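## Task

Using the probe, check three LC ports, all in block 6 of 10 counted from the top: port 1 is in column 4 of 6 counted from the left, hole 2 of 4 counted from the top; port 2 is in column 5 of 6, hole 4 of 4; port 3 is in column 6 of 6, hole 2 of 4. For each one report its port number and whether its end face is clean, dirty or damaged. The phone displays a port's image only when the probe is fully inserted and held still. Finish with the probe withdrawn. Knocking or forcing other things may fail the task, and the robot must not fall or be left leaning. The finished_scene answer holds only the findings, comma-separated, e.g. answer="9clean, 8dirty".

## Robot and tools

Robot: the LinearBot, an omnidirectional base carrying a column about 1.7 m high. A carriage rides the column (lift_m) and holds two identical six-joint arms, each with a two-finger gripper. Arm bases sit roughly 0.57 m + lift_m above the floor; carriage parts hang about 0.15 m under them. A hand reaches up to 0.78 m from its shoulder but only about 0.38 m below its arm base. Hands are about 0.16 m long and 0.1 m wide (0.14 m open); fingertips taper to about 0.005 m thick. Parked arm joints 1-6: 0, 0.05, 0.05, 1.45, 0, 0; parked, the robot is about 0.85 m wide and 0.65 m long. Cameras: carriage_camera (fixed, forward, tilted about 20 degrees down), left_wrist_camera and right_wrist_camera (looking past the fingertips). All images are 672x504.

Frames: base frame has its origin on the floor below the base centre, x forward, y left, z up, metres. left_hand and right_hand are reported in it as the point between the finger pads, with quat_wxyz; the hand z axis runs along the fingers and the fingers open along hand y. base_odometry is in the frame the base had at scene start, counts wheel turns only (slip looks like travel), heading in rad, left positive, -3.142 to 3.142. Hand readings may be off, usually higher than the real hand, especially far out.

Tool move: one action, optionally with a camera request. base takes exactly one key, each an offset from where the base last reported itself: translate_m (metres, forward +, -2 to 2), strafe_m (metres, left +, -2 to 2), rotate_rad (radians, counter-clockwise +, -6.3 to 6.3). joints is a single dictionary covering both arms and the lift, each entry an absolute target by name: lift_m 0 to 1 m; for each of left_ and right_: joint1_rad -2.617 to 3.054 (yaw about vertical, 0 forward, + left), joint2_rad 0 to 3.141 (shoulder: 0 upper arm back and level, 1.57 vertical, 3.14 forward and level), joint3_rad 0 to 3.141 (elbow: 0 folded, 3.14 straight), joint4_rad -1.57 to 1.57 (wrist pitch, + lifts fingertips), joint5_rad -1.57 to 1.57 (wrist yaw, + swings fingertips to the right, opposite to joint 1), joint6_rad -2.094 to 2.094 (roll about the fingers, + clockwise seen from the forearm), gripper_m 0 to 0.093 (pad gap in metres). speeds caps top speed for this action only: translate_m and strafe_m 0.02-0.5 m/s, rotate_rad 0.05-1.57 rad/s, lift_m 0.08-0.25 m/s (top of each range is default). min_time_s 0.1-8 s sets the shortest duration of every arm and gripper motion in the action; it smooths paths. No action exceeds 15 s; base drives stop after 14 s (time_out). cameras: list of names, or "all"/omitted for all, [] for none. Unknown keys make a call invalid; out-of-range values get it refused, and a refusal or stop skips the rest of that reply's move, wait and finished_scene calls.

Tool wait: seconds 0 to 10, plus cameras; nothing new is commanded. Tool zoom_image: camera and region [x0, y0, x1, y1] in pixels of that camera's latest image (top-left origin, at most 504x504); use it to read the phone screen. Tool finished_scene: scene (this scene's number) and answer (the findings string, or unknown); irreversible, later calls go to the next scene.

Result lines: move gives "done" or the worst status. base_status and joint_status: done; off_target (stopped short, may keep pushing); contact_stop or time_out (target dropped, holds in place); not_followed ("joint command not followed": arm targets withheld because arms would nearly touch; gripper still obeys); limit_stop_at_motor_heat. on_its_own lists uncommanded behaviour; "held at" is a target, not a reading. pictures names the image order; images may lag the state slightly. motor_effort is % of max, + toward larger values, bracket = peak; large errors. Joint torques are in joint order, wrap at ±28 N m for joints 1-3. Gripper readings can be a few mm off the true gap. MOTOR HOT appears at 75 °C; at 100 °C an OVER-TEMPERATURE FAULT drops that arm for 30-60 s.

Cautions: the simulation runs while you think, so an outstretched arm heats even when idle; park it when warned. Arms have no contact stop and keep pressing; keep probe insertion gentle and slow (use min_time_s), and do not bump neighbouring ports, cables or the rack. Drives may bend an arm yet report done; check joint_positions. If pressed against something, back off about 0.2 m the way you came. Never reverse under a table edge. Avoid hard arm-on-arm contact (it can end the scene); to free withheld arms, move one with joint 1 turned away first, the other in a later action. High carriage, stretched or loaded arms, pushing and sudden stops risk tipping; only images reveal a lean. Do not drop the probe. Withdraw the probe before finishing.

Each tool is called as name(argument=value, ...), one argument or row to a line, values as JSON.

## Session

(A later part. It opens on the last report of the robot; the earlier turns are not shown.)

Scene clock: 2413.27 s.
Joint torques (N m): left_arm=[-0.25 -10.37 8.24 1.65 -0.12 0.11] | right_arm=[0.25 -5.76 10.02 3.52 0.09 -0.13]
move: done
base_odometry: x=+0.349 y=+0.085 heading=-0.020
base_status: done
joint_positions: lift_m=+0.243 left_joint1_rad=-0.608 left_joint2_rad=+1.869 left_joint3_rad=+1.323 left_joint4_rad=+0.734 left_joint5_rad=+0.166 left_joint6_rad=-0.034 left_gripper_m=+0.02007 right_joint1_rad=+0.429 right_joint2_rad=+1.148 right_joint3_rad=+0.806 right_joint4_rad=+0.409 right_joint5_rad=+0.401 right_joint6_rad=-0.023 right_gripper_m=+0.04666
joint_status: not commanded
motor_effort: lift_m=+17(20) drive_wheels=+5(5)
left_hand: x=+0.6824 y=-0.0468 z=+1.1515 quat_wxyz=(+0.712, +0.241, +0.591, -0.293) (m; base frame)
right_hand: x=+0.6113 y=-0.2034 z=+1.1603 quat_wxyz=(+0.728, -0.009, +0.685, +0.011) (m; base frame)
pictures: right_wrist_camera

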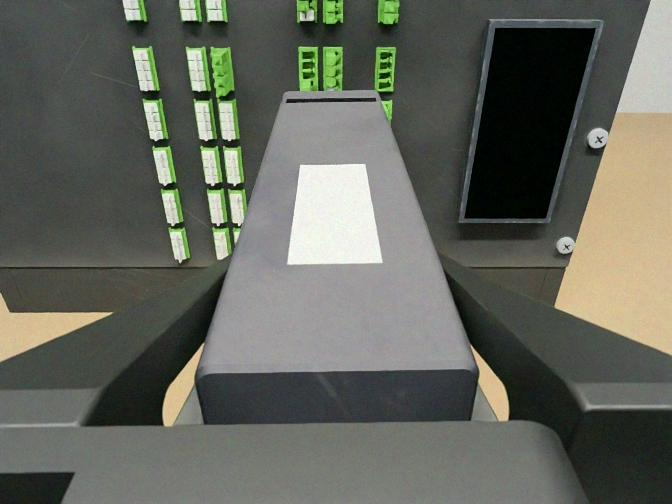

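move(
  base={"translate_m": -0.005},
  speeds={"translate_m": 0.02},
  cameras=[],
)

move(
  base={"translate_m": -0.006},
  speeds={"translate_m": 0.02},
  cameras=["right_wrist_camera"],
)

zoom_image(
  camera="right_wrist_camera",
  region=[316, 66, 346, 96],
)

Scene clock: 2418.23 s.
Joint torques (N m): left_arm=[-0.2 -10.25 8.57 1.73 -0.12 0.09] | right_arm=[0.44 -5.71 9.91 3.45 -0.02 -0.16]
move: done
base_odometry: x=+0.344 y=+0.085 heading=-0.020
base_status: done
joint_positions: lift_m=+0.243 left_joint1_rad=-0.609 left_joint2_rad=+1.869 left_joint3_rad=+1.323 left_joint4_rad=+0.734 left_joint5_rad=+0.166 left_joint6_rad=-0.034 left_gripper_m=+0.02007 right_joint1_rad=+0.429 right_joint2_rad=+1.148 right_joint3_rad=+0.806 right_joint4_rad=+0.409 right_joint5_rad=+0.401 right_joint6_rad=-0.023 right_gripper_m=+0.04666
joint_status: not commanded
motor_effort: lift_m=+19(21) drive_wheels=+3(5)
left_hand: x=+0.6822 y=-0.0469 z=+1.1516 quat_wxyz=(+0.712, +0.242, +0.591, -0.293) (m; base frame)
right_hand: x=+0.6113 y=-0.2034 z=+1.1603 quat_wxyz=(+0.728, -0.009, +0.685, +0.011) (m; base frame)
pictures: none
No camera images: "cameras" was empty.

Scene clock: 2419.03 s.
Joint torques (N m): left_arm=[-0.43 -10.15 8.62 1.7 -0.09 0.09] | right_arm=[0.13 -5.48 10.19 3.47 0.02 -0.13]
move: done
base_odometry: x=+0.338 y=+0.084 heading=-0.020
base_status: done
joint_positions: lift_m=+0.243 left_joint1_rad=-0.609 left_joint2_rad=+1.869 left_joint3_rad=+1.323 left_joint4_rad=+0.734 left_joint5_rad=+0.166 left_joint6_rad=-0.034 left_gripper_m=+0.02007 right_joint1_rad=+0.429 right_joint2_rad=+1.148 right_joint3_rad=+0.806 right_joint4_rad=+0.408 right_joint5_rad=+0.401 right_joint6_rad=-0.023 right_gripper_m=+0.04666
joint_status: not commanded
motor_effort: lift_m=+16(21) drive_wheels=+1(8)
left_hand: x=+0.6821 y=-0.0471 z=+1.1515 quat_wxyz=(+0.711, +0.242, +0.591, -0.293) (m; base frame)
right_hand: x=+0.6113 y=-0.2034 z=+1.1601 quat_wxyz=(+0.728, -0.009, +0.685, +0.011) (m; base frame)
pictures: right_wrist_camera

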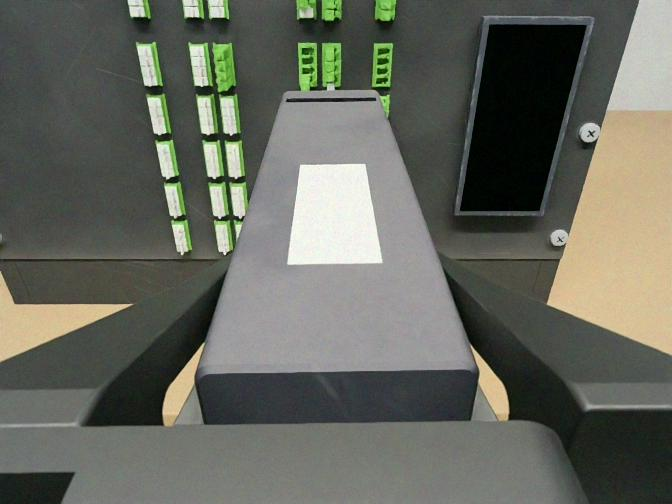

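Scaled by 16.800 from the camera's 672x504 image, which has a finer 960x720 frame.

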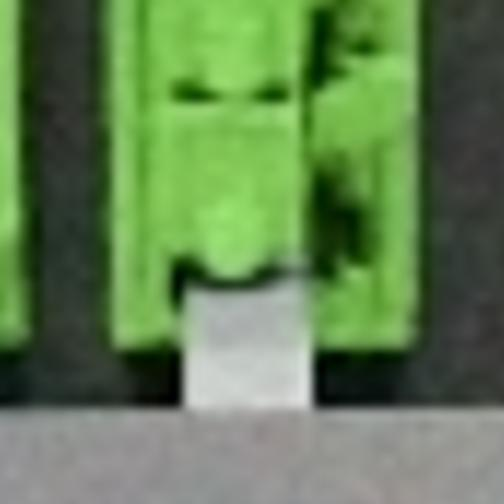

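move(
  base={"translate_m": -0.05},
  speeds={"translate_m": 0.04},
  cameras=["right_wrist_camera"],
)

zoom_image(
  camera="right_wrist_camera",
  region=[316, 66, 346, 96],
)

Scene clock: 2424.37 s.
Joint torques (N m): left_arm=[-0.23 -10.22 8.44 1.62 -0.05 0.09] | right_arm=[0.06 -6 10.04 3.53 0.03 -0.2]
move: done
base_odometry: x=+0.288 y=+0.085 heading=-0.021
base_status: done
joint_positions: lift_m=+0.243 left_joint1_rad=-0.609 left_joint2_rad=+1.869 left_joint3_rad=+1.323 left_joint4_rad=+0.734 left_joint5_rad=+0.166 left_joint6_rad=-0.034 left_gripper_m=+0.02007 right_joint1_rad=+0.429 right_joint2_rad=+1.148 right_joint3_rad=+0.806 right_joint4_rad=+0.408 right_joint5_rad=+0.401 right_joint6_rad=-0.023 right_gripper_m=+0.04666
joint_status: not commanded
motor_effort: lift_m=+16(20) drive_wheels=-2(7)
left_hand: x=+0.6821 y=-0.0471 z=+1.1515 quat_wxyz=(+0.711, +0.242, +0.591, -0.293) (m; base frame)
right_hand: x=+0.6113 y=-0.2034 z=+1.1601 quat_wxyz=(+0.728, -0.009, +0.685, +0.011) (m; base frame)
pictures: right_wrist_camera

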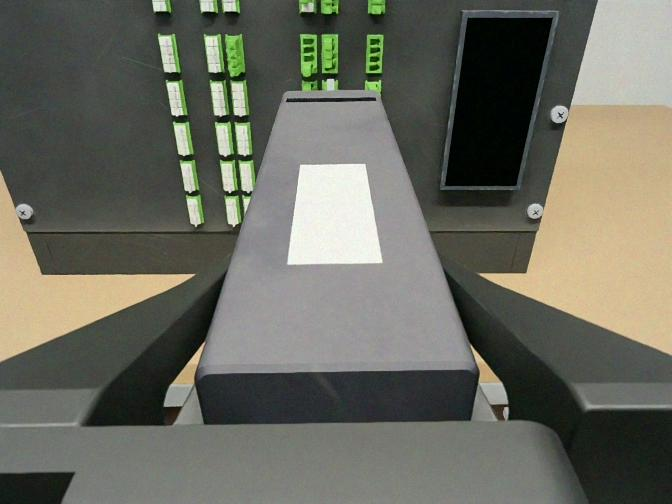

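Scaled by 16.800 from the camera's 672x504 image, which has a finer 960x720 frame.

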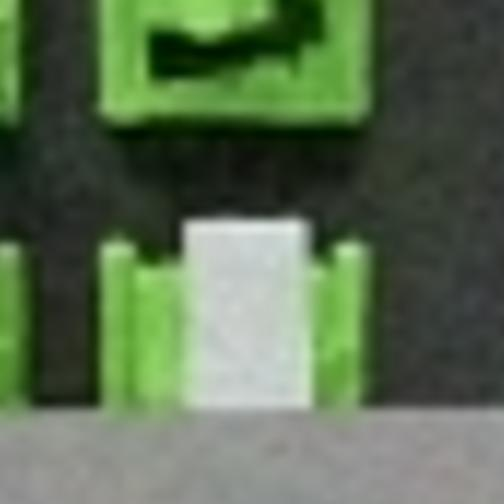

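move(
  base={"strafe_m": 0.015},
  joints={"lift_m": 0.256, "right_joint5_rad": 0.388},
  speeds={"strafe_m": 0.03, "lift_m": 0.08},
  min_time_s=1,
  cameras=[],
)

move(
  base={"translate_m": 0.02},
  speeds={"translate_m": 0.04},
  cameras=["right_wrist_camera"],
)

zoom_image(
  camera="right_wrist_camera",
  region=[285, 10, 375, 100],
)

zoom_image(
  camera="right_wrist_camera",
  region=[316, 66, 346, 96],
)

Scene clock: 2439.93 s.
Joint torques (N m): left_arm=[-0.13 -10.5 8.49 1.7 -0.08 0.07] | right_arm=[0.09 -5.97 10.11 3.45 0.01 -0.16]
move: done
base_odometry: x=+0.289 y=+0.100 heading=-0.021
base_status: done
joint_positions: lift_m=+0.256 left_joint1_rad=-0.610 left_joint2_rad=+1.869 left_joint3_rad=+1.323 left_joint4_rad=+0.735 left_joint5_rad=+0.166 left_joint6_rad=-0.034 left_gripper_m=+0.02007 right_joint1_rad=+0.430 right_joint2_rad=+1.148 right_joint3_rad=+0.805 right_joint4_rad=+0.411 right_joint5_rad=+0.396 right_joint6_rad=-0.023 right_gripper_m=+0.04666
joint_status: all done
motor_effort: lift_m=+23(27) drive_wheels=+1(10)
left_hand: x=+0.6817 y=-0.0476 z=+1.1643 quat_wxyz=(+0.712, +0.242, +0.591, -0.293) (m; base frame)
right_hand: x=+0.6112 y=-0.2022 z=+1.1731 quat_wxyz=(+0.729, -0.010, +0.684, +0.014) (m; base frame)
pictures: none
No camera images: "cameras" was empty.

Scene clock: 2440.90 s.
Joint torques (N m): left_arm=[-0.1 -10.39 8.43 1.73 -0.09 0.14] | right_arm=[0.18 -5.9 10.07 3.51 0.05 -0.16]
move: done
base_odometry: x=+0.309 y=+0.100 heading=-0.020
base_status: done
joint_positions: lift_m=+0.256 left_joint1_rad=-0.610 left_joint2_rad=+1.869 left_joint3_rad=+1.323 left_joint4_rad=+0.735 left_joint5_rad=+0.166 left_joint6_rad=-0.034 left_gripper_m=+0.02007 right_joint1_rad=+0.430 right_joint2_rad=+1.148 right_joint3_rad=+0.805 right_joint4_rad=+0.411 right_joint5_rad=+0.396 right_joint6_rad=-0.023 right_gripper_m=+0.04666
joint_status: not commanded
motor_effort: lift_m=+24(25) drive_wheels=-1(8)
left_hand: x=+0.6817 y=-0.0476 z=+1.1643 quat_wxyz=(+0.712, +0.242, +0.591, -0.293) (m; base frame)
right_hand: x=+0.6112 y=-0.2022 z=+1.1730 quat_wxyz=(+0.729, -0.011, +0.685, +0.013) (m; base frame)
pictures: right_wrist_camera

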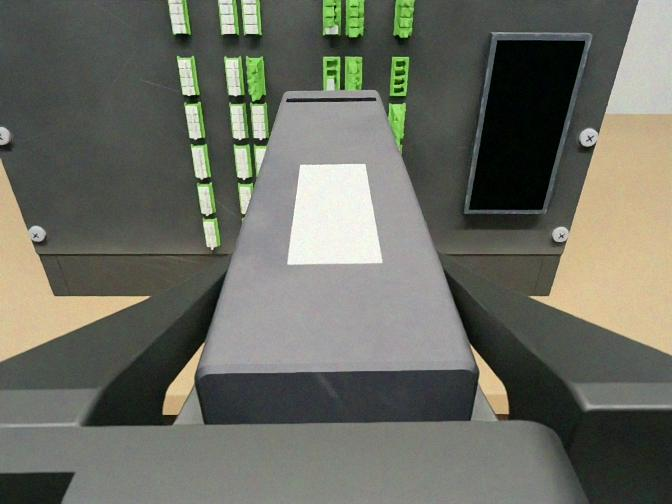

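Scaled by 5.600 from the camera's 672x504 image, which has a finer 960x720 frame.

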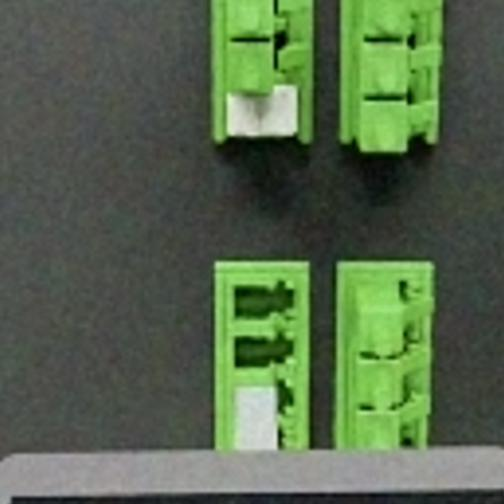

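Scaled by 16.800 from the camera's 672x504 image, which has a finer 960x720 frame.

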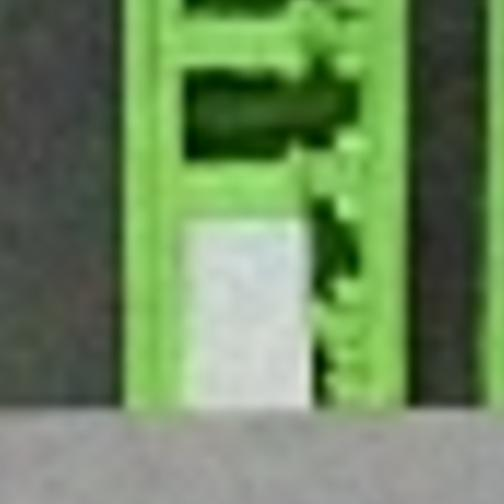

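move(
  joints={"lift_m": 0.255},
  speeds={"lift_m": 0.08},
  cameras=[],
)

move(
  base={"translate_m": 0.02},
  speeds={"translate_m": 0.03},
  cameras=[],
)

wait(
  seconds=0.3,
  cameras=["right_wrist_camera", "left_wrist_camera"],
)

zoom_image(
  camera="right_wrist_camera",
  region=[316, 66, 346, 96],
)

zoom_image(
  camera="left_wrist_camera",
  region=[295, 55, 405, 165],
)

Scene clock: 2448.93 s.
Joint torques (N m): left_arm=[-0.1 -10.17 8.5 1.66 -0.08 0.1] | right_arm=[0.24 -6.04 10.13 3.46 -0.01 -0.18]
move: done
base_odometry: x=+0.309 y=+0.100 heading=-0.020
base_status: not commanded
joint_positions: lift_m=+0.255 left_joint1_rad=-0.610 left_joint2_rad=+1.869 left_joint3_rad=+1.323 left_joint4_rad=+0.735 left_joint5_rad=+0.166 left_joint6_rad=-0.034 left_gripper_m=+0.02007 right_joint1_rad=+0.430 right_joint2_rad=+1.148 right_joint3_rad=+0.805 right_joint4_rad=+0.411 right_joint5_rad=+0.396 right_joint6_rad=-0.023 right_gripper_m=+0.04666
joint_status: all done
motor_effort: lift_m=+22(22) drive_wheels=+4(6)
left_hand: x=+0.6817 y=-0.0476 z=+1.1637 quat_wxyz=(+0.712, +0.242, +0.591, -0.293) (m; base frame)
right_hand: x=+0.6112 y=-0.2022 z=+1.1724 quat_wxyz=(+0.729, -0.011, +0.685, +0.013) (m; base frame)
pictures: none
No camera images: "cameras" was empty.

Scene clock: 2450.03 s.
Joint torques (N m): left_arm=[-0.18 -10.4 8.36 1.72 -0.09 0.12] | right_arm=[0.06 -5.83 10.15 3.44 -0.02 -0.17]
move: done
base_odometry: x=+0.328 y=+0.100 heading=-0.020
base_status: done
joint_positions: lift_m=+0.255 left_joint1_rad=-0.610 left_joint2_rad=+1.869 left_joint3_rad=+1.323 left_joint4_rad=+0.734 left_joint5_rad=+0.166 left_joint6_rad=-0.034 left_gripper_m=+0.02007 right_joint1_rad=+0.430 right_joint2_rad=+1.148 right_joint3_rad=+0.805 right_joint4_rad=+0.410 right_joint5_rad=+0.395 right_joint6_rad=-0.023 right_gripper_m=+0.04666
joint_status: not commanded
motor_effort: lift_m=+19(21) drive_wheels=+0(9)
left_hand: x=+0.6818 y=-0.0474 z=+1.1635 quat_wxyz=(+0.711, +0.242, +0.591, -0.293) (m; base frame)
right_hand: x=+0.6112 y=-0.2022 z=+1.1721 quat_wxyz=(+0.728, -0.011, +0.685, +0.013) (m; base frame)
pictures: none
No camera images: "cameras" was empty.

Scene clock: 2450.33 s.
Joint torques (N m): left_arm=[-0.12 -10.35 8.5 1.7 -0.07 0.06] | right_arm=[0.25 -5.83 10.15 3.43 0.01 -0.16]
base_odometry: x=+0.328 y=+0.100 heading=-0.020
base_status: done
joint_positions: lift_m=+0.255 left_joint1_rad=-0.610 left_joint2_rad=+1.869 left_joint3_rad=+1.323 left_joint4_rad=+0.734 left_joint5_rad=+0.166 left_joint6_rad=-0.034 left_gripper_m=+0.02007 right_joint1_rad=+0.430 right_joint2_rad=+1.148 right_joint3_rad=+0.805 right_joint4_rad=+0.410 right_joint5_rad=+0.395 right_joint6_rad=-0.023 right_gripper_m=+0.04666
joint_status: not commanded
motor_effort: lift_m=+18(21) drive_wheels=-2(9)
left_hand: x=+0.6818 y=-0.0474 z=+1.1635 quat_wxyz=(+0.711, +0.242, +0.591, -0.293) (m; base frame)
right_hand: x=+0.6112 y=-0.2022 z=+1.1721 quat_wxyz=(+0.728, -0.011, +0.685, +0.013) (m; base frame)
wait: 0.30 s; at rest by 0.27 s
pictures: left_wrist_camera, right_wrist_camera

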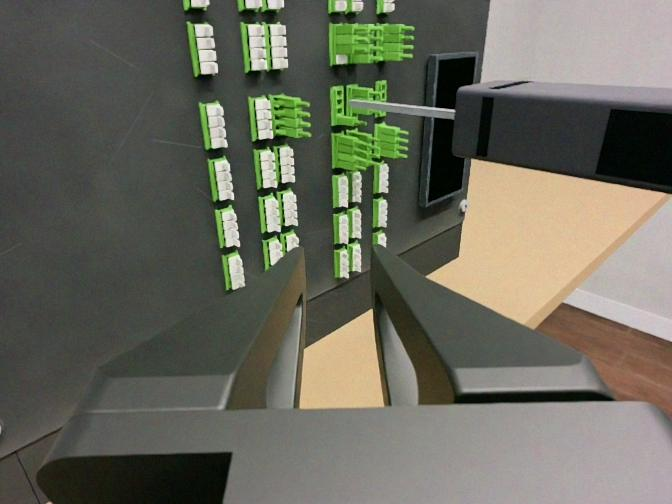

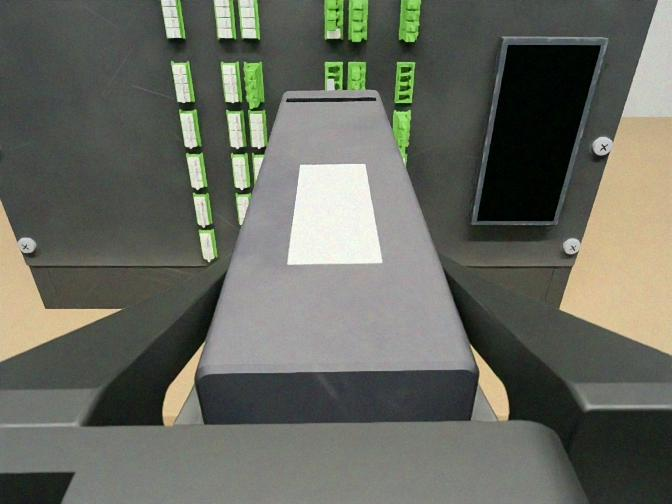

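Scaled by 16.800 from the camera's 672x504 image, which has a finer 960x720 frame.

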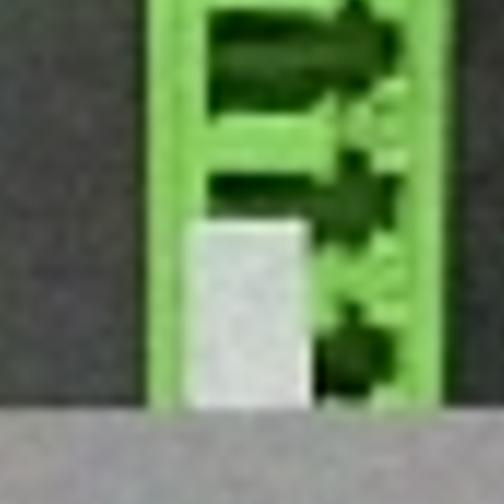

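Scaled by 4.582 from the camera's 672x504 image, which has a finer 960x720 frame.

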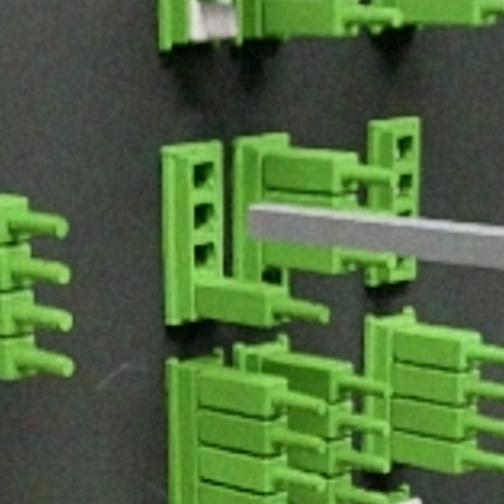

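zoom_image(
  camera="left_wrist_camera",
  region=[328, 82, 368, 122],
)

Scaled by 12.600 from the camera's 672x504 image, which has a finer 960x720 frame.

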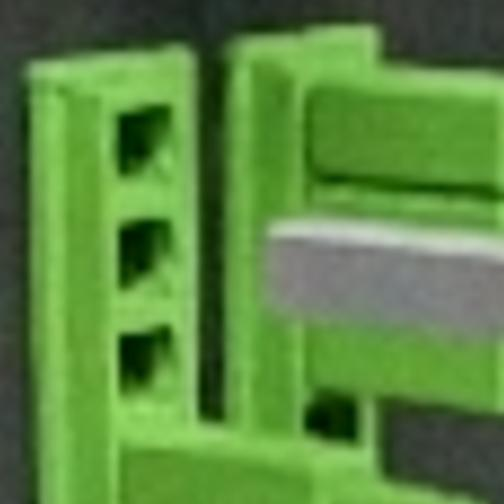

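move(
  joints={"lift_m": 0.2542},
  speeds={"lift_m": 0.08},
  cameras=[],
)

move(
  base={"translate_m": 0.006},
  speeds={"translate_m": 0.02},
  cameras=[],
)

wait(
  seconds=0.4,
  cameras=["right_wrist_camera", "left_wrist_camera"],
)

zoom_image(
  camera="right_wrist_camera",
  region=[316, 66, 346, 96],
)

zoom_image(
  camera="left_wrist_camera",
  region=[328, 82, 368, 122],
)

Scene clock: 2476.33 s.
Joint torques (N m): left_arm=[-0.02 -10.33 8.36 1.69 -0.13 0.13] | right_arm=[-0.06 -5.79 10.1 3.5 0.01 -0.16]
move: done
base_odometry: x=+0.328 y=+0.100 heading=-0.020
base_status: not commanded
joint_positions: lift_m=+0.255 left_joint1_rad=-0.610 left_joint2_rad=+1.869 left_joint3_rad=+1.323 left_joint4_rad=+0.734 left_joint5_rad=+0.166 left_joint6_rad=-0.034 left_gripper_m=+0.02007 right_joint1_rad=+0.430 right_joint2_rad=+1.148 right_joint3_rad=+0.805 right_joint4_rad=+0.410 right_joint5_rad=+0.395 right_joint6_rad=-0.023 right_gripper_m=+0.04666
joint_status: all done
motor_effort: lift_m=+20(21) drive_wheels=-3(5)
left_hand: x=+0.6818 y=-0.0474 z=+1.1628 quat_wxyz=(+0.711, +0.242, +0.591, -0.293) (m; base frame)
right_hand: x=+0.6112 y=-0.2022 z=+1.1715 quat_wxyz=(+0.729, -0.011, +0.685, +0.013) (m; base frame)
pictures: none
No camera images: "cameras" was empty.

Scene clock: 2477.03 s.
Joint torques (N m): left_arm=[-0.24 -10.37 8.65 1.66 -0.11 0.09] | right_arm=[0.12 -5.87 10.19 3.47 -0.02 -0.14]
move: done
base_odometry: x=+0.334 y=+0.100 heading=-0.020
base_status: done
joint_positions: lift_m=+0.255 left_joint1_rad=-0.610 left_joint2_rad=+1.869 left_joint3_rad=+1.323 left_joint4_rad=+0.734 left_joint5_rad=+0.166 left_joint6_rad=-0.034 left_gripper_m=+0.02007 right_joint1_rad=+0.430 right_joint2_rad=+1.148 right_joint3_rad=+0.805 right_joint4_rad=+0.409 right_joint5_rad=+0.395 right_joint6_rad=-0.023 right_gripper_m=+0.04666
joint_status: not commanded
motor_effort: lift_m=+19(20) drive_wheels=-1(9)
left_hand: x=+0.6818 y=-0.0474 z=+1.1628 quat_wxyz=(+0.711, +0.242, +0.591, -0.293) (m; base frame)
right_hand: x=+0.6112 y=-0.2021 z=+1.1712 quat_wxyz=(+0.728, -0.011, +0.685, +0.013) (m; base frame)
pictures: none
No camera images: "cameras" was empty.

Scene clock: 2477.43 s.
Joint torques (N m): left_arm=[-0.12 -10.65 8.53 1.75 -0.1 0.08] | right_arm=[0.16 -5.94 10.07 3.44 0 -0.18]
base_odometry: x=+0.334 y=+0.100 heading=-0.020
base_status: done
joint_positions: lift_m=+0.255 left_joint1_rad=-0.610 left_joint2_rad=+1.869 left_joint3_rad=+1.323 left_joint4_rad=+0.734 left_joint5_rad=+0.166 left_joint6_rad=-0.034 left_gripper_m=+0.02007 right_joint1_rad=+0.430 right_joint2_rad=+1.148 right_joint3_rad=+0.805 right_joint4_rad=+0.409 right_joint5_rad=+0.395 right_joint6_rad=-0.023 right_gripper_m=+0.04666
joint_status: not commanded
motor_effort: lift_m=+16(20) drive_wheels=+0(9)
left_hand: x=+0.6818 y=-0.0474 z=+1.1628 quat_wxyz=(+0.711, +0.242, +0.591, -0.293) (m; base frame)
right_hand: x=+0.6112 y=-0.2021 z=+1.1713 quat_wxyz=(+0.728, -0.011, +0.685, +0.014) (m; base frame)
wait: 0.40 s; at rest by 0.27 s
pictures: left_wrist_camera, right_wrist_camera

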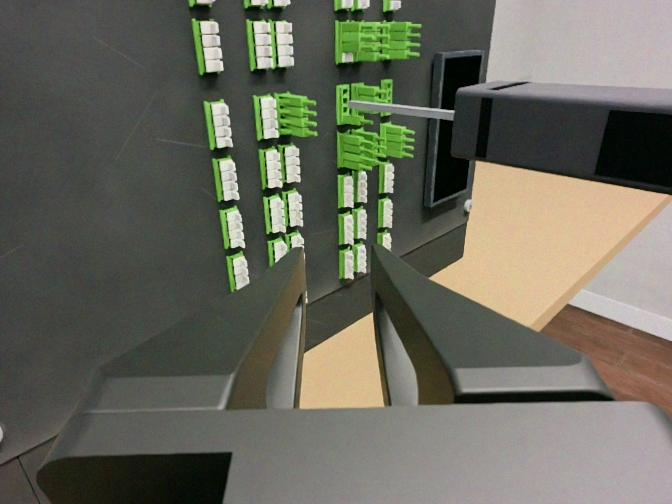

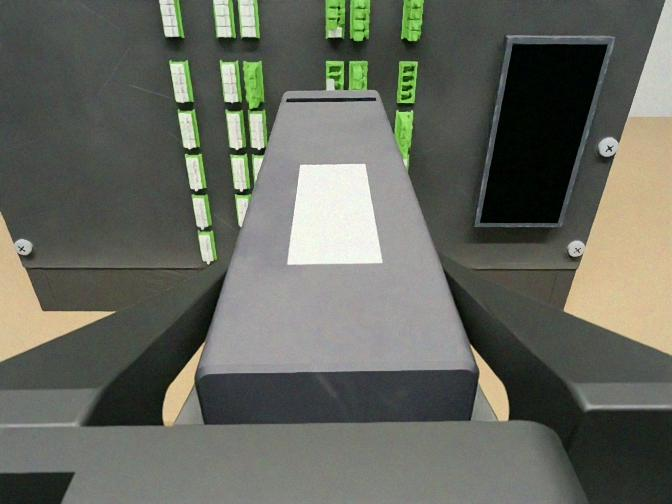

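Scaled by 16.800 from the camera's 672x504 image, which has a finer 960x720 frame.

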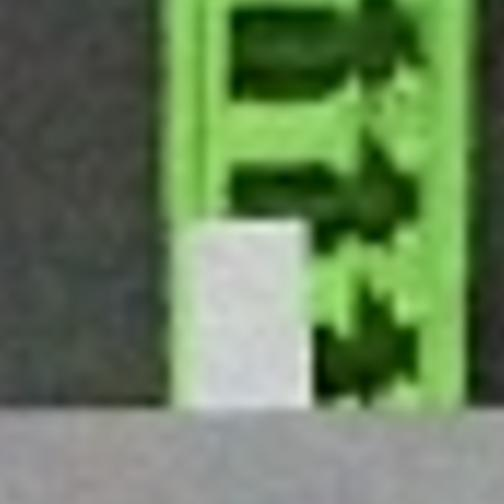

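Scaled by 12.600 from the camera's 672x504 image, which has a finer 960x720 frame.

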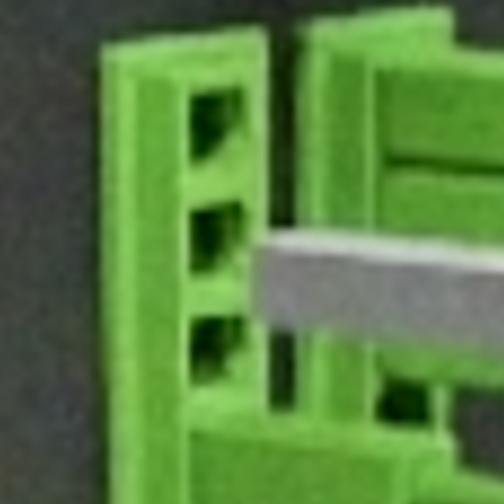

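move(
  base={"strafe_m": -0.003},
  speeds={"strafe_m": 0.02},
  cameras=["right_wrist_camera"],
)

zoom_image(
  camera="right_wrist_camera",
  region=[316, 66, 346, 96],
)

Scene clock: 2484.43 s.
Joint torques (N m): left_arm=[-0.01 -10.22 8.53 1.71 -0.1 0.11] | right_arm=[0.12 -5.91 10.09 3.53 0.01 -0.18]
move: done
base_odometry: x=+0.334 y=+0.097 heading=-0.019
base_status: done
joint_positions: lift_m=+0.255 left_joint1_rad=-0.611 left_joint2_rad=+1.869 left_joint3_rad=+1.323 left_joint4_rad=+0.734 left_joint5_rad=+0.166 left_joint6_rad=-0.034 left_gripper_m=+0.02007 right_joint1_rad=+0.431 right_joint2_rad=+1.148 right_joint3_rad=+0.805 right_joint4_rad=+0.409 right_joint5_rad=+0.392 right_joint6_rad=-0.023 right_gripper_m=+0.04666
joint_status: not commanded
motor_effort: lift_m=+18(20) drive_wheels=+0(5)
left_hand: x=+0.6816 y=-0.0478 z=+1.1628 quat_wxyz=(+0.711, +0.242, +0.591, -0.293) (m; base frame)
right_hand: x=+0.6111 y=-0.2016 z=+1.1713 quat_wxyz=(+0.728, -0.012, +0.685, +0.014) (m; base frame)
pictures: right_wrist_camera

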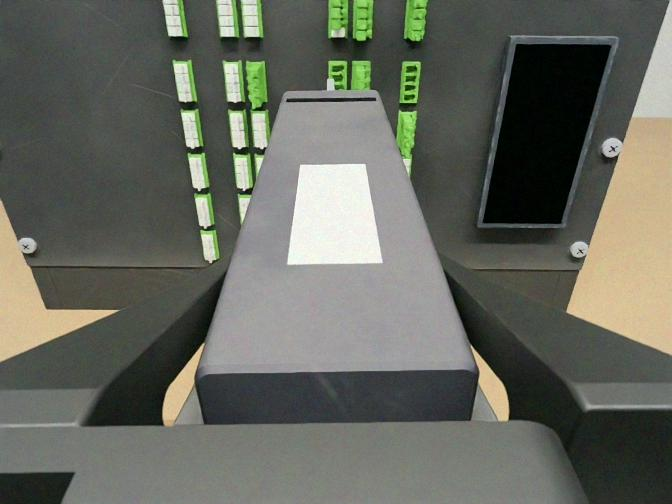

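Scaled by 16.800 from the camera's 672x504 image, which has a finer 960x720 frame.

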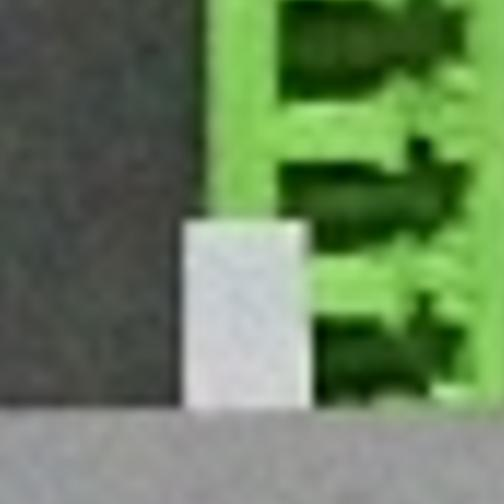

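move(
  joints={"right_joint5_rad": 0.402},
  min_time_s=1,
  cameras=[],
)

move(
  base={"translate_m": -0.015},
  speeds={"translate_m": 0.03},
  cameras=["right_wrist_camera"],
)

zoom_image(
  camera="right_wrist_camera",
  region=[316, 66, 346, 96],
)

Scene clock: 2491.23 s.
Joint torques (N m): left_arm=[-0.16 -10.13 8.36 1.67 -0.1 0.11] | right_arm=[0.03 -5.91 10.09 3.5 0.16 -0.17]
move: done
base_odometry: x=+0.334 y=+0.097 heading=-0.019
base_status: not commanded
joint_positions: lift_m=+0.255 left_joint1_rad=-0.611 left_joint2_rad=+1.869 left_joint3_rad=+1.323 left_joint4_rad=+0.734 left_joint5_rad=+0.166 left_joint6_rad=-0.034 left_gripper_m=+0.02007 right_joint1_rad=+0.431 right_joint2_rad=+1.148 right_joint3_rad=+0.805 right_joint4_rad=+0.409 right_joint5_rad=+0.394 right_joint6_rad=-0.023 right_gripper_m=+0.04666
joint_status: all done
motor_effort: lift_m=+18(21) drive_wheels=+0(4)
left_hand: x=+0.6816 y=-0.0478 z=+1.1628 quat_wxyz=(+0.711, +0.242, +0.591, -0.293) (m; base frame)
right_hand: x=+0.6112 y=-0.2018 z=+1.1713 quat_wxyz=(+0.728, -0.011, +0.685, +0.014) (m; base frame)
pictures: none
No camera images: "cameras" was empty.

Scene clock: 2492.27 s.
Joint torques (N m): left_arm=[-0.08 -10.19 8.5 1.63 -0.05 0.08] | right_arm=[0.28 -5.98 10.15 3.47 0.14 -0.14]
move: done
base_odometry: x=+0.319 y=+0.097 heading=-0.020
base_status: done
joint_positions: lift_m=+0.255 left_joint1_rad=-0.611 left_joint2_rad=+1.869 left_joint3_rad=+1.323 left_joint4_rad=+0.734 left_joint5_rad=+0.167 left_joint6_rad=-0.034 left_gripper_m=+0.02007 right_joint1_rad=+0.431 right_joint2_rad=+1.148 right_joint3_rad=+0.805 right_joint4_rad=+0.409 right_joint5_rad=+0.396 right_joint6_rad=-0.023 right_gripper_m=+0.04666
joint_status: not commanded
motor_effort: lift_m=+20(21) drive_wheels=+4(8)
left_hand: x=+0.6814 y=-0.0480 z=+1.1628 quat_wxyz=(+0.711, +0.242, +0.591, -0.294) (m; base frame)
right_hand: x=+0.6112 y=-0.2021 z=+1.1713 quat_wxyz=(+0.728, -0.011, +0.685, +0.013) (m; base frame)
pictures: right_wrist_camera

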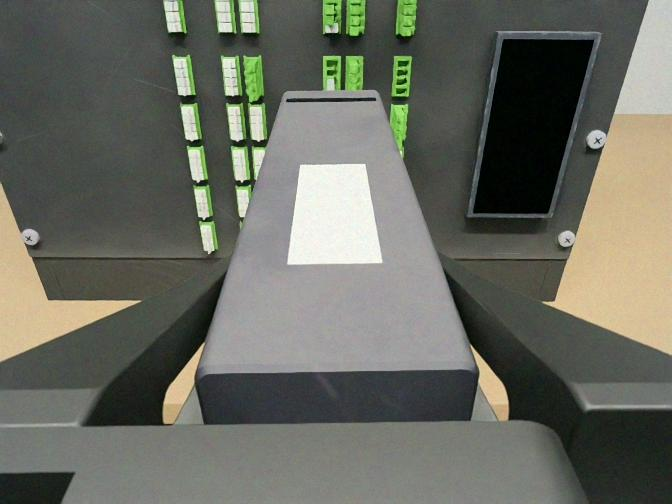

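Scaled by 16.800 from the camera's 672x504 image, which has a finer 960x720 frame.

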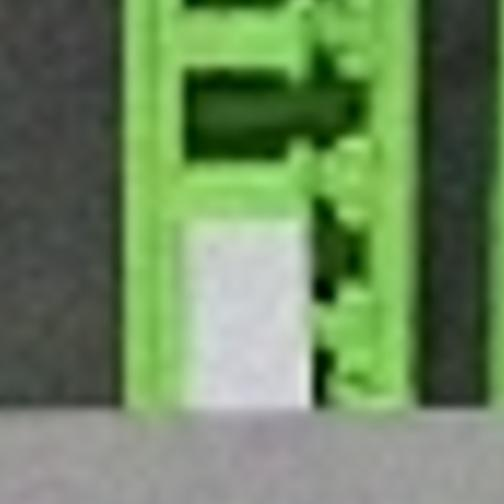

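move(
  joints={"right_joint5_rad": 0.397},
  cameras=[],
)

move(
  base={"translate_m": 0.01},
  speeds={"translate_m": 0.02},
  cameras=[],
)

wait(
  seconds=0.4,
  cameras=["right_wrist_camera"],
)

zoom_image(
  camera="right_wrist_camera",
  region=[316, 66, 346, 96],
)

Scene clock: 2497.33 s.
Joint torques (N m): left_arm=[0.06 -10.15 8.68 1.75 -0.13 0.1] | right_arm=[0.05 -5.85 9.98 3.51 0.01 -0.16]
move: done
base_odometry: x=+0.319 y=+0.097 heading=-0.020
base_status: not commanded
joint_positions: lift_m=+0.255 left_joint1_rad=-0.611 left_joint2_rad=+1.869 left_joint3_rad=+1.323 left_joint4_rad=+0.734 left_joint5_rad=+0.167 left_joint6_rad=-0.034 left_gripper_m=+0.02007 right_joint1_rad=+0.431 right_joint2_rad=+1.148 right_joint3_rad=+0.805 right_joint4_rad=+0.409 right_joint5_rad=+0.396 right_joint6_rad=-0.023 right_gripper_m=+0.04666
joint_status: all done
motor_effort: lift_m=+20(20) drive_wheels=+5(6)
left_hand: x=+0.6814 y=-0.0480 z=+1.1628 quat_wxyz=(+0.711, +0.242, +0.591, -0.294) (m; base frame)
right_hand: x=+0.6112 y=-0.2021 z=+1.1713 quat_wxyz=(+0.728, -0.011, +0.685, +0.013) (m; base frame)
pictures: none
No camera images: "cameras" was empty.

Scene clock: 2498.23 s.
Joint torques (N m): left_arm=[-0.25 -10.18 8.66 1.63 -0.03 0.11] | right_arm=[0.27 -5.75 10.17 3.47 0.11 -0.19]
move: done
base_odometry: x=+0.329 y=+0.097 heading=-0.019
base_status: done
joint_positions: lift_m=+0.255 left_joint1_rad=-0.611 left_joint2_rad=+1.869 left_joint3_rad=+1.323 left_joint4_rad=+0.735 left_joint5_rad=+0.167 left_joint6_rad=-0.034 left_gripper_m=+0.02007 right_joint1_rad=+0.431 right_joint2_rad=+1.148 right_joint3_rad=+0.805 right_joint4_rad=+0.409 right_joint5_rad=+0.396 right_joint6_rad=-0.023 right_gripper_m=+0.04666
joint_status: not commanded
motor_effort: lift_m=+20(22) drive_wheels=-1(10)
left_hand: x=+0.6815 y=-0.0478 z=+1.1629 quat_wxyz=(+0.711, +0.242, +0.591, -0.294) (m; base frame)
right_hand: x=+0.6112 y=-0.2021 z=+1.1712 quat_wxyz=(+0.728, -0.011, +0.685, +0.013) (m; base frame)
pictures: none
No camera images: "cameras" was empty.

Scene clock: 2498.63 s.
Joint torques (N m): left_arm=[-0.1 -10.25 8.58 1.7 -0.05 0.1] | right_arm=[0.16 -6 10.29 3.45 0.12 -0.19]
base_odometry: x=+0.329 y=+0.097 heading=-0.019
base_status: done
joint_positions: lift_m=+0.255 left_joint1_rad=-0.611 left_joint2_rad=+1.869 left_joint3_rad=+1.323 left_joint4_rad=+0.735 left_joint5_rad=+0.167 left_joint6_rad=-0.034 left_gripper_m=+0.02007 right_joint1_rad=+0.431 right_joint2_rad=+1.148 right_joint3_rad=+0.805 right_joint4_rad=+0.409 right_joint5_rad=+0.396 right_joint6_rad=-0.023 right_gripper_m=+0.04666
joint_status: not commanded
motor_effort: lift_m=+18(22) drive_wheels=-3(10)
left_hand: x=+0.6815 y=-0.0478 z=+1.1629 quat_wxyz=(+0.711, +0.242, +0.591, -0.294) (m; base frame)
right_hand: x=+0.6112 y=-0.2021 z=+1.1712 quat_wxyz=(+0.728, -0.011, +0.685, +0.013) (m; base frame)
wait: 0.40 s; at rest by 0.27 s
pictures: right_wrist_camera

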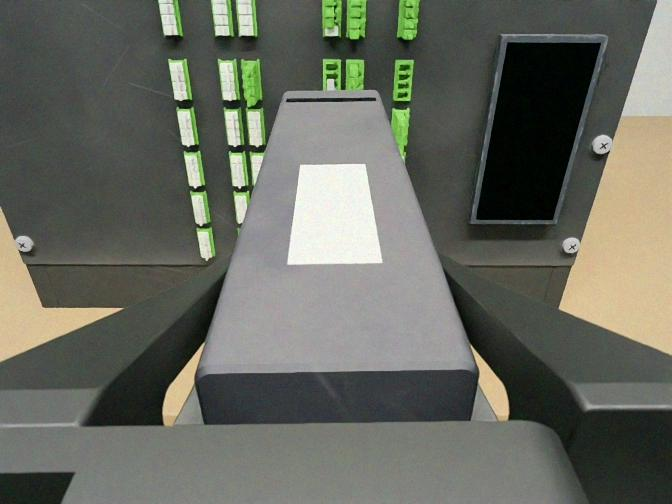

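Scaled by 16.800 from the camera's 672x504 image, which has a finer 960x720 frame.

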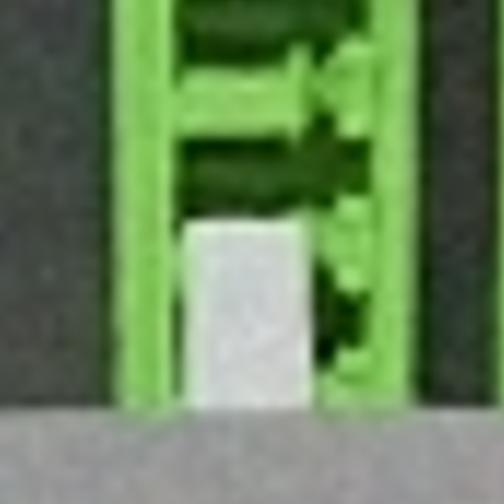

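move(
  joints={"right_joint5_rad": 0.386},
  min_time_s=1,
  cameras=[],
)

move(
  base={"translate_m": 0.005},
  speeds={"translate_m": 0.02},
  cameras=[],
)

wait(
  seconds=0.4,
  cameras=["right_wrist_camera", "left_wrist_camera"],
)

zoom_image(
  camera="right_wrist_camera",
  region=[316, 66, 346, 96],
)

zoom_image(
  camera="left_wrist_camera",
  region=[328, 82, 368, 122],
)

Scene clock: 2503.73 s.
Joint torques (N m): left_arm=[0.03 -10.29 8.53 1.68 -0.12 0.08] | right_arm=[0.06 -5.71 10.06 3.5 0 -0.16]
move: done
base_odometry: x=+0.329 y=+0.097 heading=-0.019
base_status: not commanded
joint_positions: lift_m=+0.255 left_joint1_rad=-0.611 left_joint2_rad=+1.869 left_joint3_rad=+1.323 left_joint4_rad=+0.735 left_joint5_rad=+0.167 left_joint6_rad=-0.034 left_gripper_m=+0.02007 right_joint1_rad=+0.431 right_joint2_rad=+1.148 right_joint3_rad=+0.805 right_joint4_rad=+0.409 right_joint5_rad=+0.396 right_joint6_rad=-0.023 right_gripper_m=+0.04666
joint_status: all done
motor_effort: lift_m=+17(21) drive_wheels=-3(5)
left_hand: x=+0.6815 y=-0.0478 z=+1.1629 quat_wxyz=(+0.711, +0.242, +0.591, -0.294) (m; base frame)
right_hand: x=+0.6112 y=-0.2021 z=+1.1712 quat_wxyz=(+0.728, -0.011, +0.685, +0.013) (m; base frame)
pictures: none
No camera images: "cameras" was empty.

Scene clock: 2504.37 s.
Joint torques (N m): left_arm=[-0.17 -10.39 8.79 1.68 -0.07 0.12] | right_arm=[0.01 -5.93 10.19 3.48 -0.01 -0.2]
move: done
base_odometry: x=+0.334 y=+0.097 heading=-0.019
base_status: done
joint_positions: lift_m=+0.255 left_joint1_rad=-0.611 left_joint2_rad=+1.869 left_joint3_rad=+1.323 left_joint4_rad=+0.735 left_joint5_rad=+0.167 left_joint6_rad=-0.034 left_gripper_m=+0.02007 right_joint1_rad=+0.431 right_joint2_rad=+1.148 right_joint3_rad=+0.805 right_joint4_rad=+0.409 right_joint5_rad=+0.395 right_joint6_rad=-0.023 right_gripper_m=+0.04666
joint_status: not commanded
motor_effort: lift_m=+19(21) drive_wheels=-2(9)
left_hand: x=+0.6815 y=-0.0478 z=+1.1629 quat_wxyz=(+0.711, +0.242, +0.591, -0.294) (m; base frame)
right_hand: x=+0.6112 y=-0.2019 z=+1.1712 quat_wxyz=(+0.728, -0.011, +0.685, +0.014) (m; base frame)
pictures: none
No camera images: "cameras" was empty.

Scene clock: 2504.77 s.
Joint torques (N m): left_arm=[-0.1 -10.4 8.47 1.71 -0.03 0.11] | right_arm=[0.2 -5.87 10.14 3.49 -0.04 -0.2]
base_odometry: x=+0.334 y=+0.097 heading=-0.019
base_status: done
joint_positions: lift_m=+0.255 left_joint1_rad=-0.611 left_joint2_rad=+1.869 left_joint3_rad=+1.323 left_joint4_rad=+0.735 left_joint5_rad=+0.167 left_joint6_rad=-0.034 left_gripper_m=+0.02007 right_joint1_rad=+0.431 right_joint2_rad=+1.148 right_joint3_rad=+0.805 right_joint4_rad=+0.409 right_joint5_rad=+0.395 right_joint6_rad=-0.023 right_gripper_m=+0.04666
joint_status: not commanded
motor_effort: lift_m=+18(21) drive_wheels=+0(9)
left_hand: x=+0.6815 y=-0.0478 z=+1.1629 quat_wxyz=(+0.711, +0.242, +0.591, -0.294) (m; base frame)
right_hand: x=+0.6112 y=-0.2019 z=+1.1712 quat_wxyz=(+0.728, -0.011, +0.685, +0.014) (m; base frame)
wait: 0.40 s; at rest by 0.27 s
pictures: left_wrist_camera, right_wrist_camera

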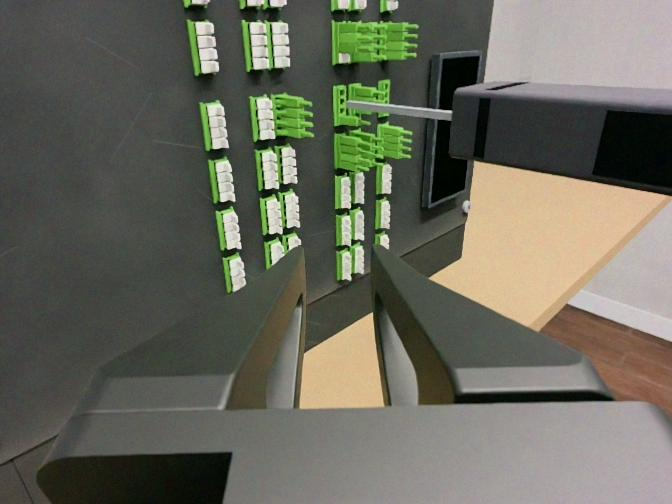

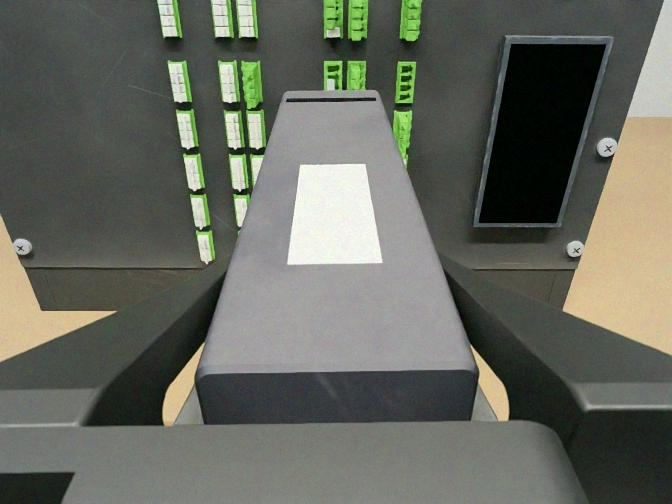

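Scaled by 16.800 from the camera's 672x504 image, which has a finer 960x720 frame.

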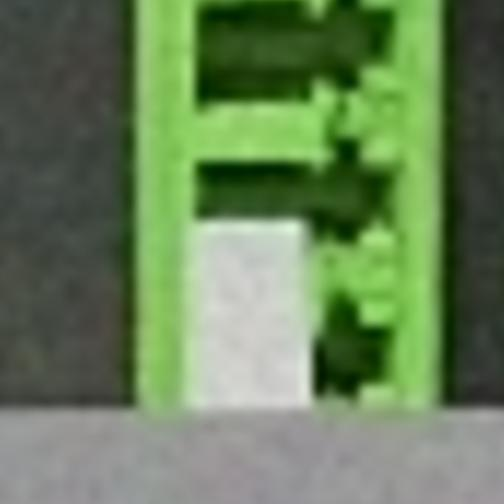

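Scaled by 12.600 from the camera's 672x504 image, which has a finer 960x720 frame.

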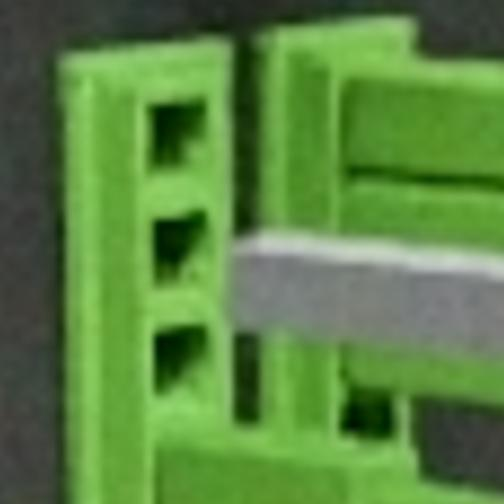

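move(
  joints={"right_joint5_rad": 0.391},
  cameras=[],
)

move(
  base={"translate_m": 0.005},
  speeds={"translate_m": 0.02},
  cameras=[],
)

wait(
  seconds=0.4,
  cameras=["right_wrist_camera", "left_wrist_camera"],
)

zoom_image(
  camera="right_wrist_camera",
  region=[316, 66, 346, 96],
)

zoom_image(
  camera="left_wrist_camera",
  region=[328, 82, 368, 122],
)

Scene clock: 2520.07 s.
Joint torques (N m): left_arm=[-0.25 -10.35 8.54 1.63 -0.11 0.08] | right_arm=[0.12 -5.86 10.11 3.5 0.09 -0.25]
move: done
base_odometry: x=+0.334 y=+0.097 heading=-0.019
base_status: not commanded
joint_positions: lift_m=+0.255 left_joint1_rad=-0.611 left_joint2_rad=+1.869 left_joint3_rad=+1.323 left_joint4_rad=+0.735 left_joint5_rad=+0.167 left_joint6_rad=-0.034 left_gripper_m=+0.02007 right_joint1_rad=+0.431 right_joint2_rad=+1.148 right_joint3_rad=+0.805 right_joint4_rad=+0.409 right_joint5_rad=+0.395 right_joint6_rad=-0.023 right_gripper_m=+0.04666
joint_status: all done
motor_effort: lift_m=+17(21) drive_wheels=+0(2)
left_hand: x=+0.6815 y=-0.0478 z=+1.1629 quat_wxyz=(+0.711, +0.242, +0.591, -0.294) (m; base frame)
right_hand: x=+0.6112 y=-0.2019 z=+1.1712 quat_wxyz=(+0.728, -0.011, +0.685, +0.014) (m; base frame)
pictures: none
No camera images: "cameras" was empty.

Scene clock: 2520.70 s.
Joint torques (N m): left_arm=[-0.16 -10.39 8.53 1.67 -0.05 0.14] | right_arm=[-0.03 -5.74 9.99 3.53 0.06 -0.16]
move: done
base_odometry: x=+0.339 y=+0.097 heading=-0.018
base_status: done
joint_positions: lift_m=+0.255 left_joint1_rad=-0.610 left_joint2_rad=+1.869 left_joint3_rad=+1.323 left_joint4_rad=+0.734 left_joint5_rad=+0.167 left_joint6_rad=-0.034 left_gripper_m=+0.02007 right_joint1_rad=+0.431 right_joint2_rad=+1.148 right_joint3_rad=+0.805 right_joint4_rad=+0.409 right_joint5_rad=+0.395 right_joint6_rad=-0.023 right_gripper_m=+0.04666
joint_status: not commanded
motor_effort: lift_m=+17(20) drive_wheels=+1(10)
left_hand: x=+0.6817 y=-0.0477 z=+1.1628 quat_wxyz=(+0.711, +0.242, +0.591, -0.293) (m; base frame)
right_hand: x=+0.6112 y=-0.2019 z=+1.1712 quat_wxyz=(+0.728, -0.011, +0.685, +0.014) (m; base frame)
pictures: none
No camera images: "cameras" was empty.

Scene clock: 2521.10 s.
Joint torques (N m): left_arm=[-0.09 -10.07 8.21 1.63 -0.05 0.11] | right_arm=[0.18 -5.83 10.1 3.48 0 -0.21]
base_odometry: x=+0.339 y=+0.097 heading=-0.018
base_status: done
joint_positions: lift_m=+0.255 left_joint1_rad=-0.610 left_joint2_rad=+1.869 left_joint3_rad=+1.323 left_joint4_rad=+0.734 left_joint5_rad=+0.167 left_joint6_rad=-0.034 left_gripper_m=+0.02007 right_joint1_rad=+0.431 right_joint2_rad=+1.148 right_joint3_rad=+0.805 right_joint4_rad=+0.409 right_joint5_rad=+0.395 right_joint6_rad=-0.023 right_gripper_m=+0.04666
joint_status: not commanded
motor_effort: lift_m=+20(20) drive_wheels=-5(10)
left_hand: x=+0.6817 y=-0.0477 z=+1.1628 quat_wxyz=(+0.711, +0.242, +0.591, -0.293) (m; base frame)
right_hand: x=+0.6112 y=-0.2019 z=+1.1712 quat_wxyz=(+0.728, -0.011, +0.685, +0.014) (m; base frame)
wait: 0.40 s; at rest by 0.27 s
pictures: left_wrist_camera, right_wrist_camera

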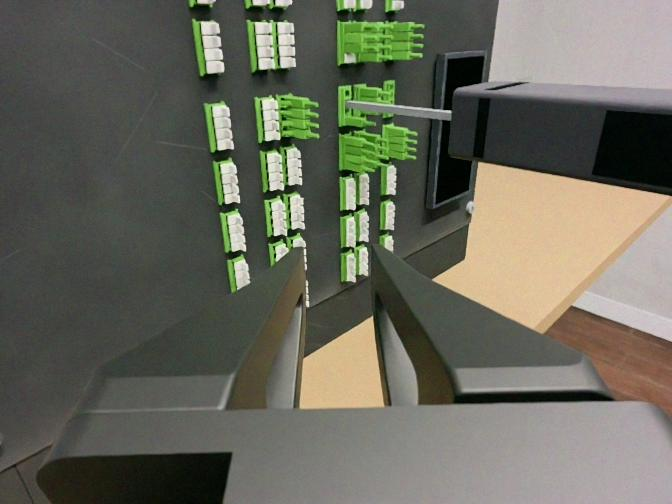

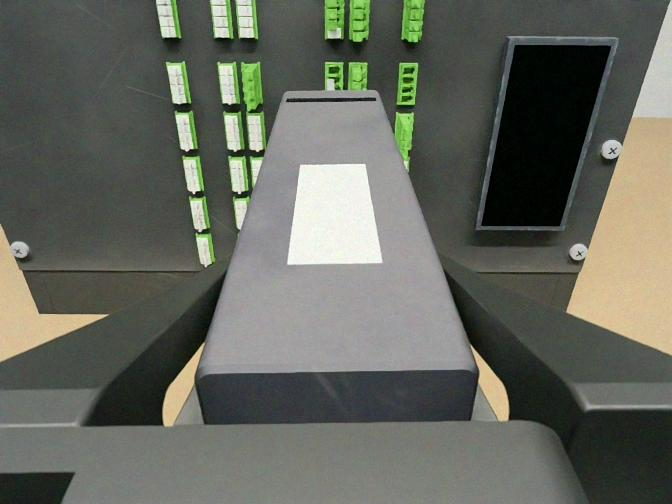

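Scaled by 16.800 from the camera's 672x504 image, which has a finer 960x720 frame.

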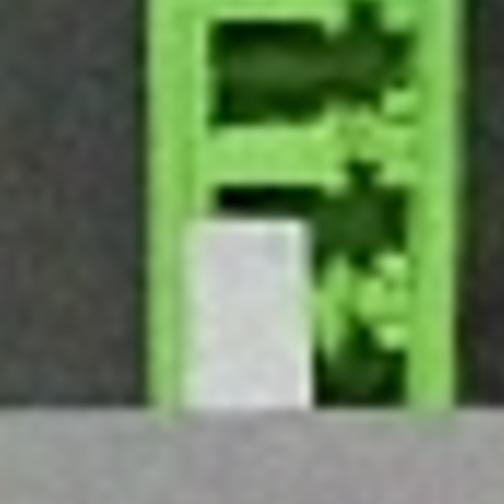

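Scaled by 12.600 from the camera's 672x504 image, which has a finer 960x720 frame.

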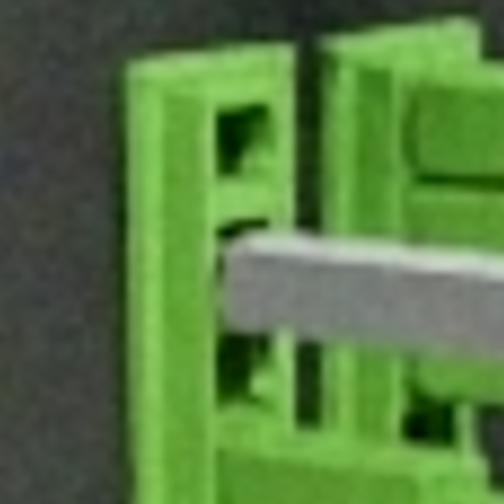

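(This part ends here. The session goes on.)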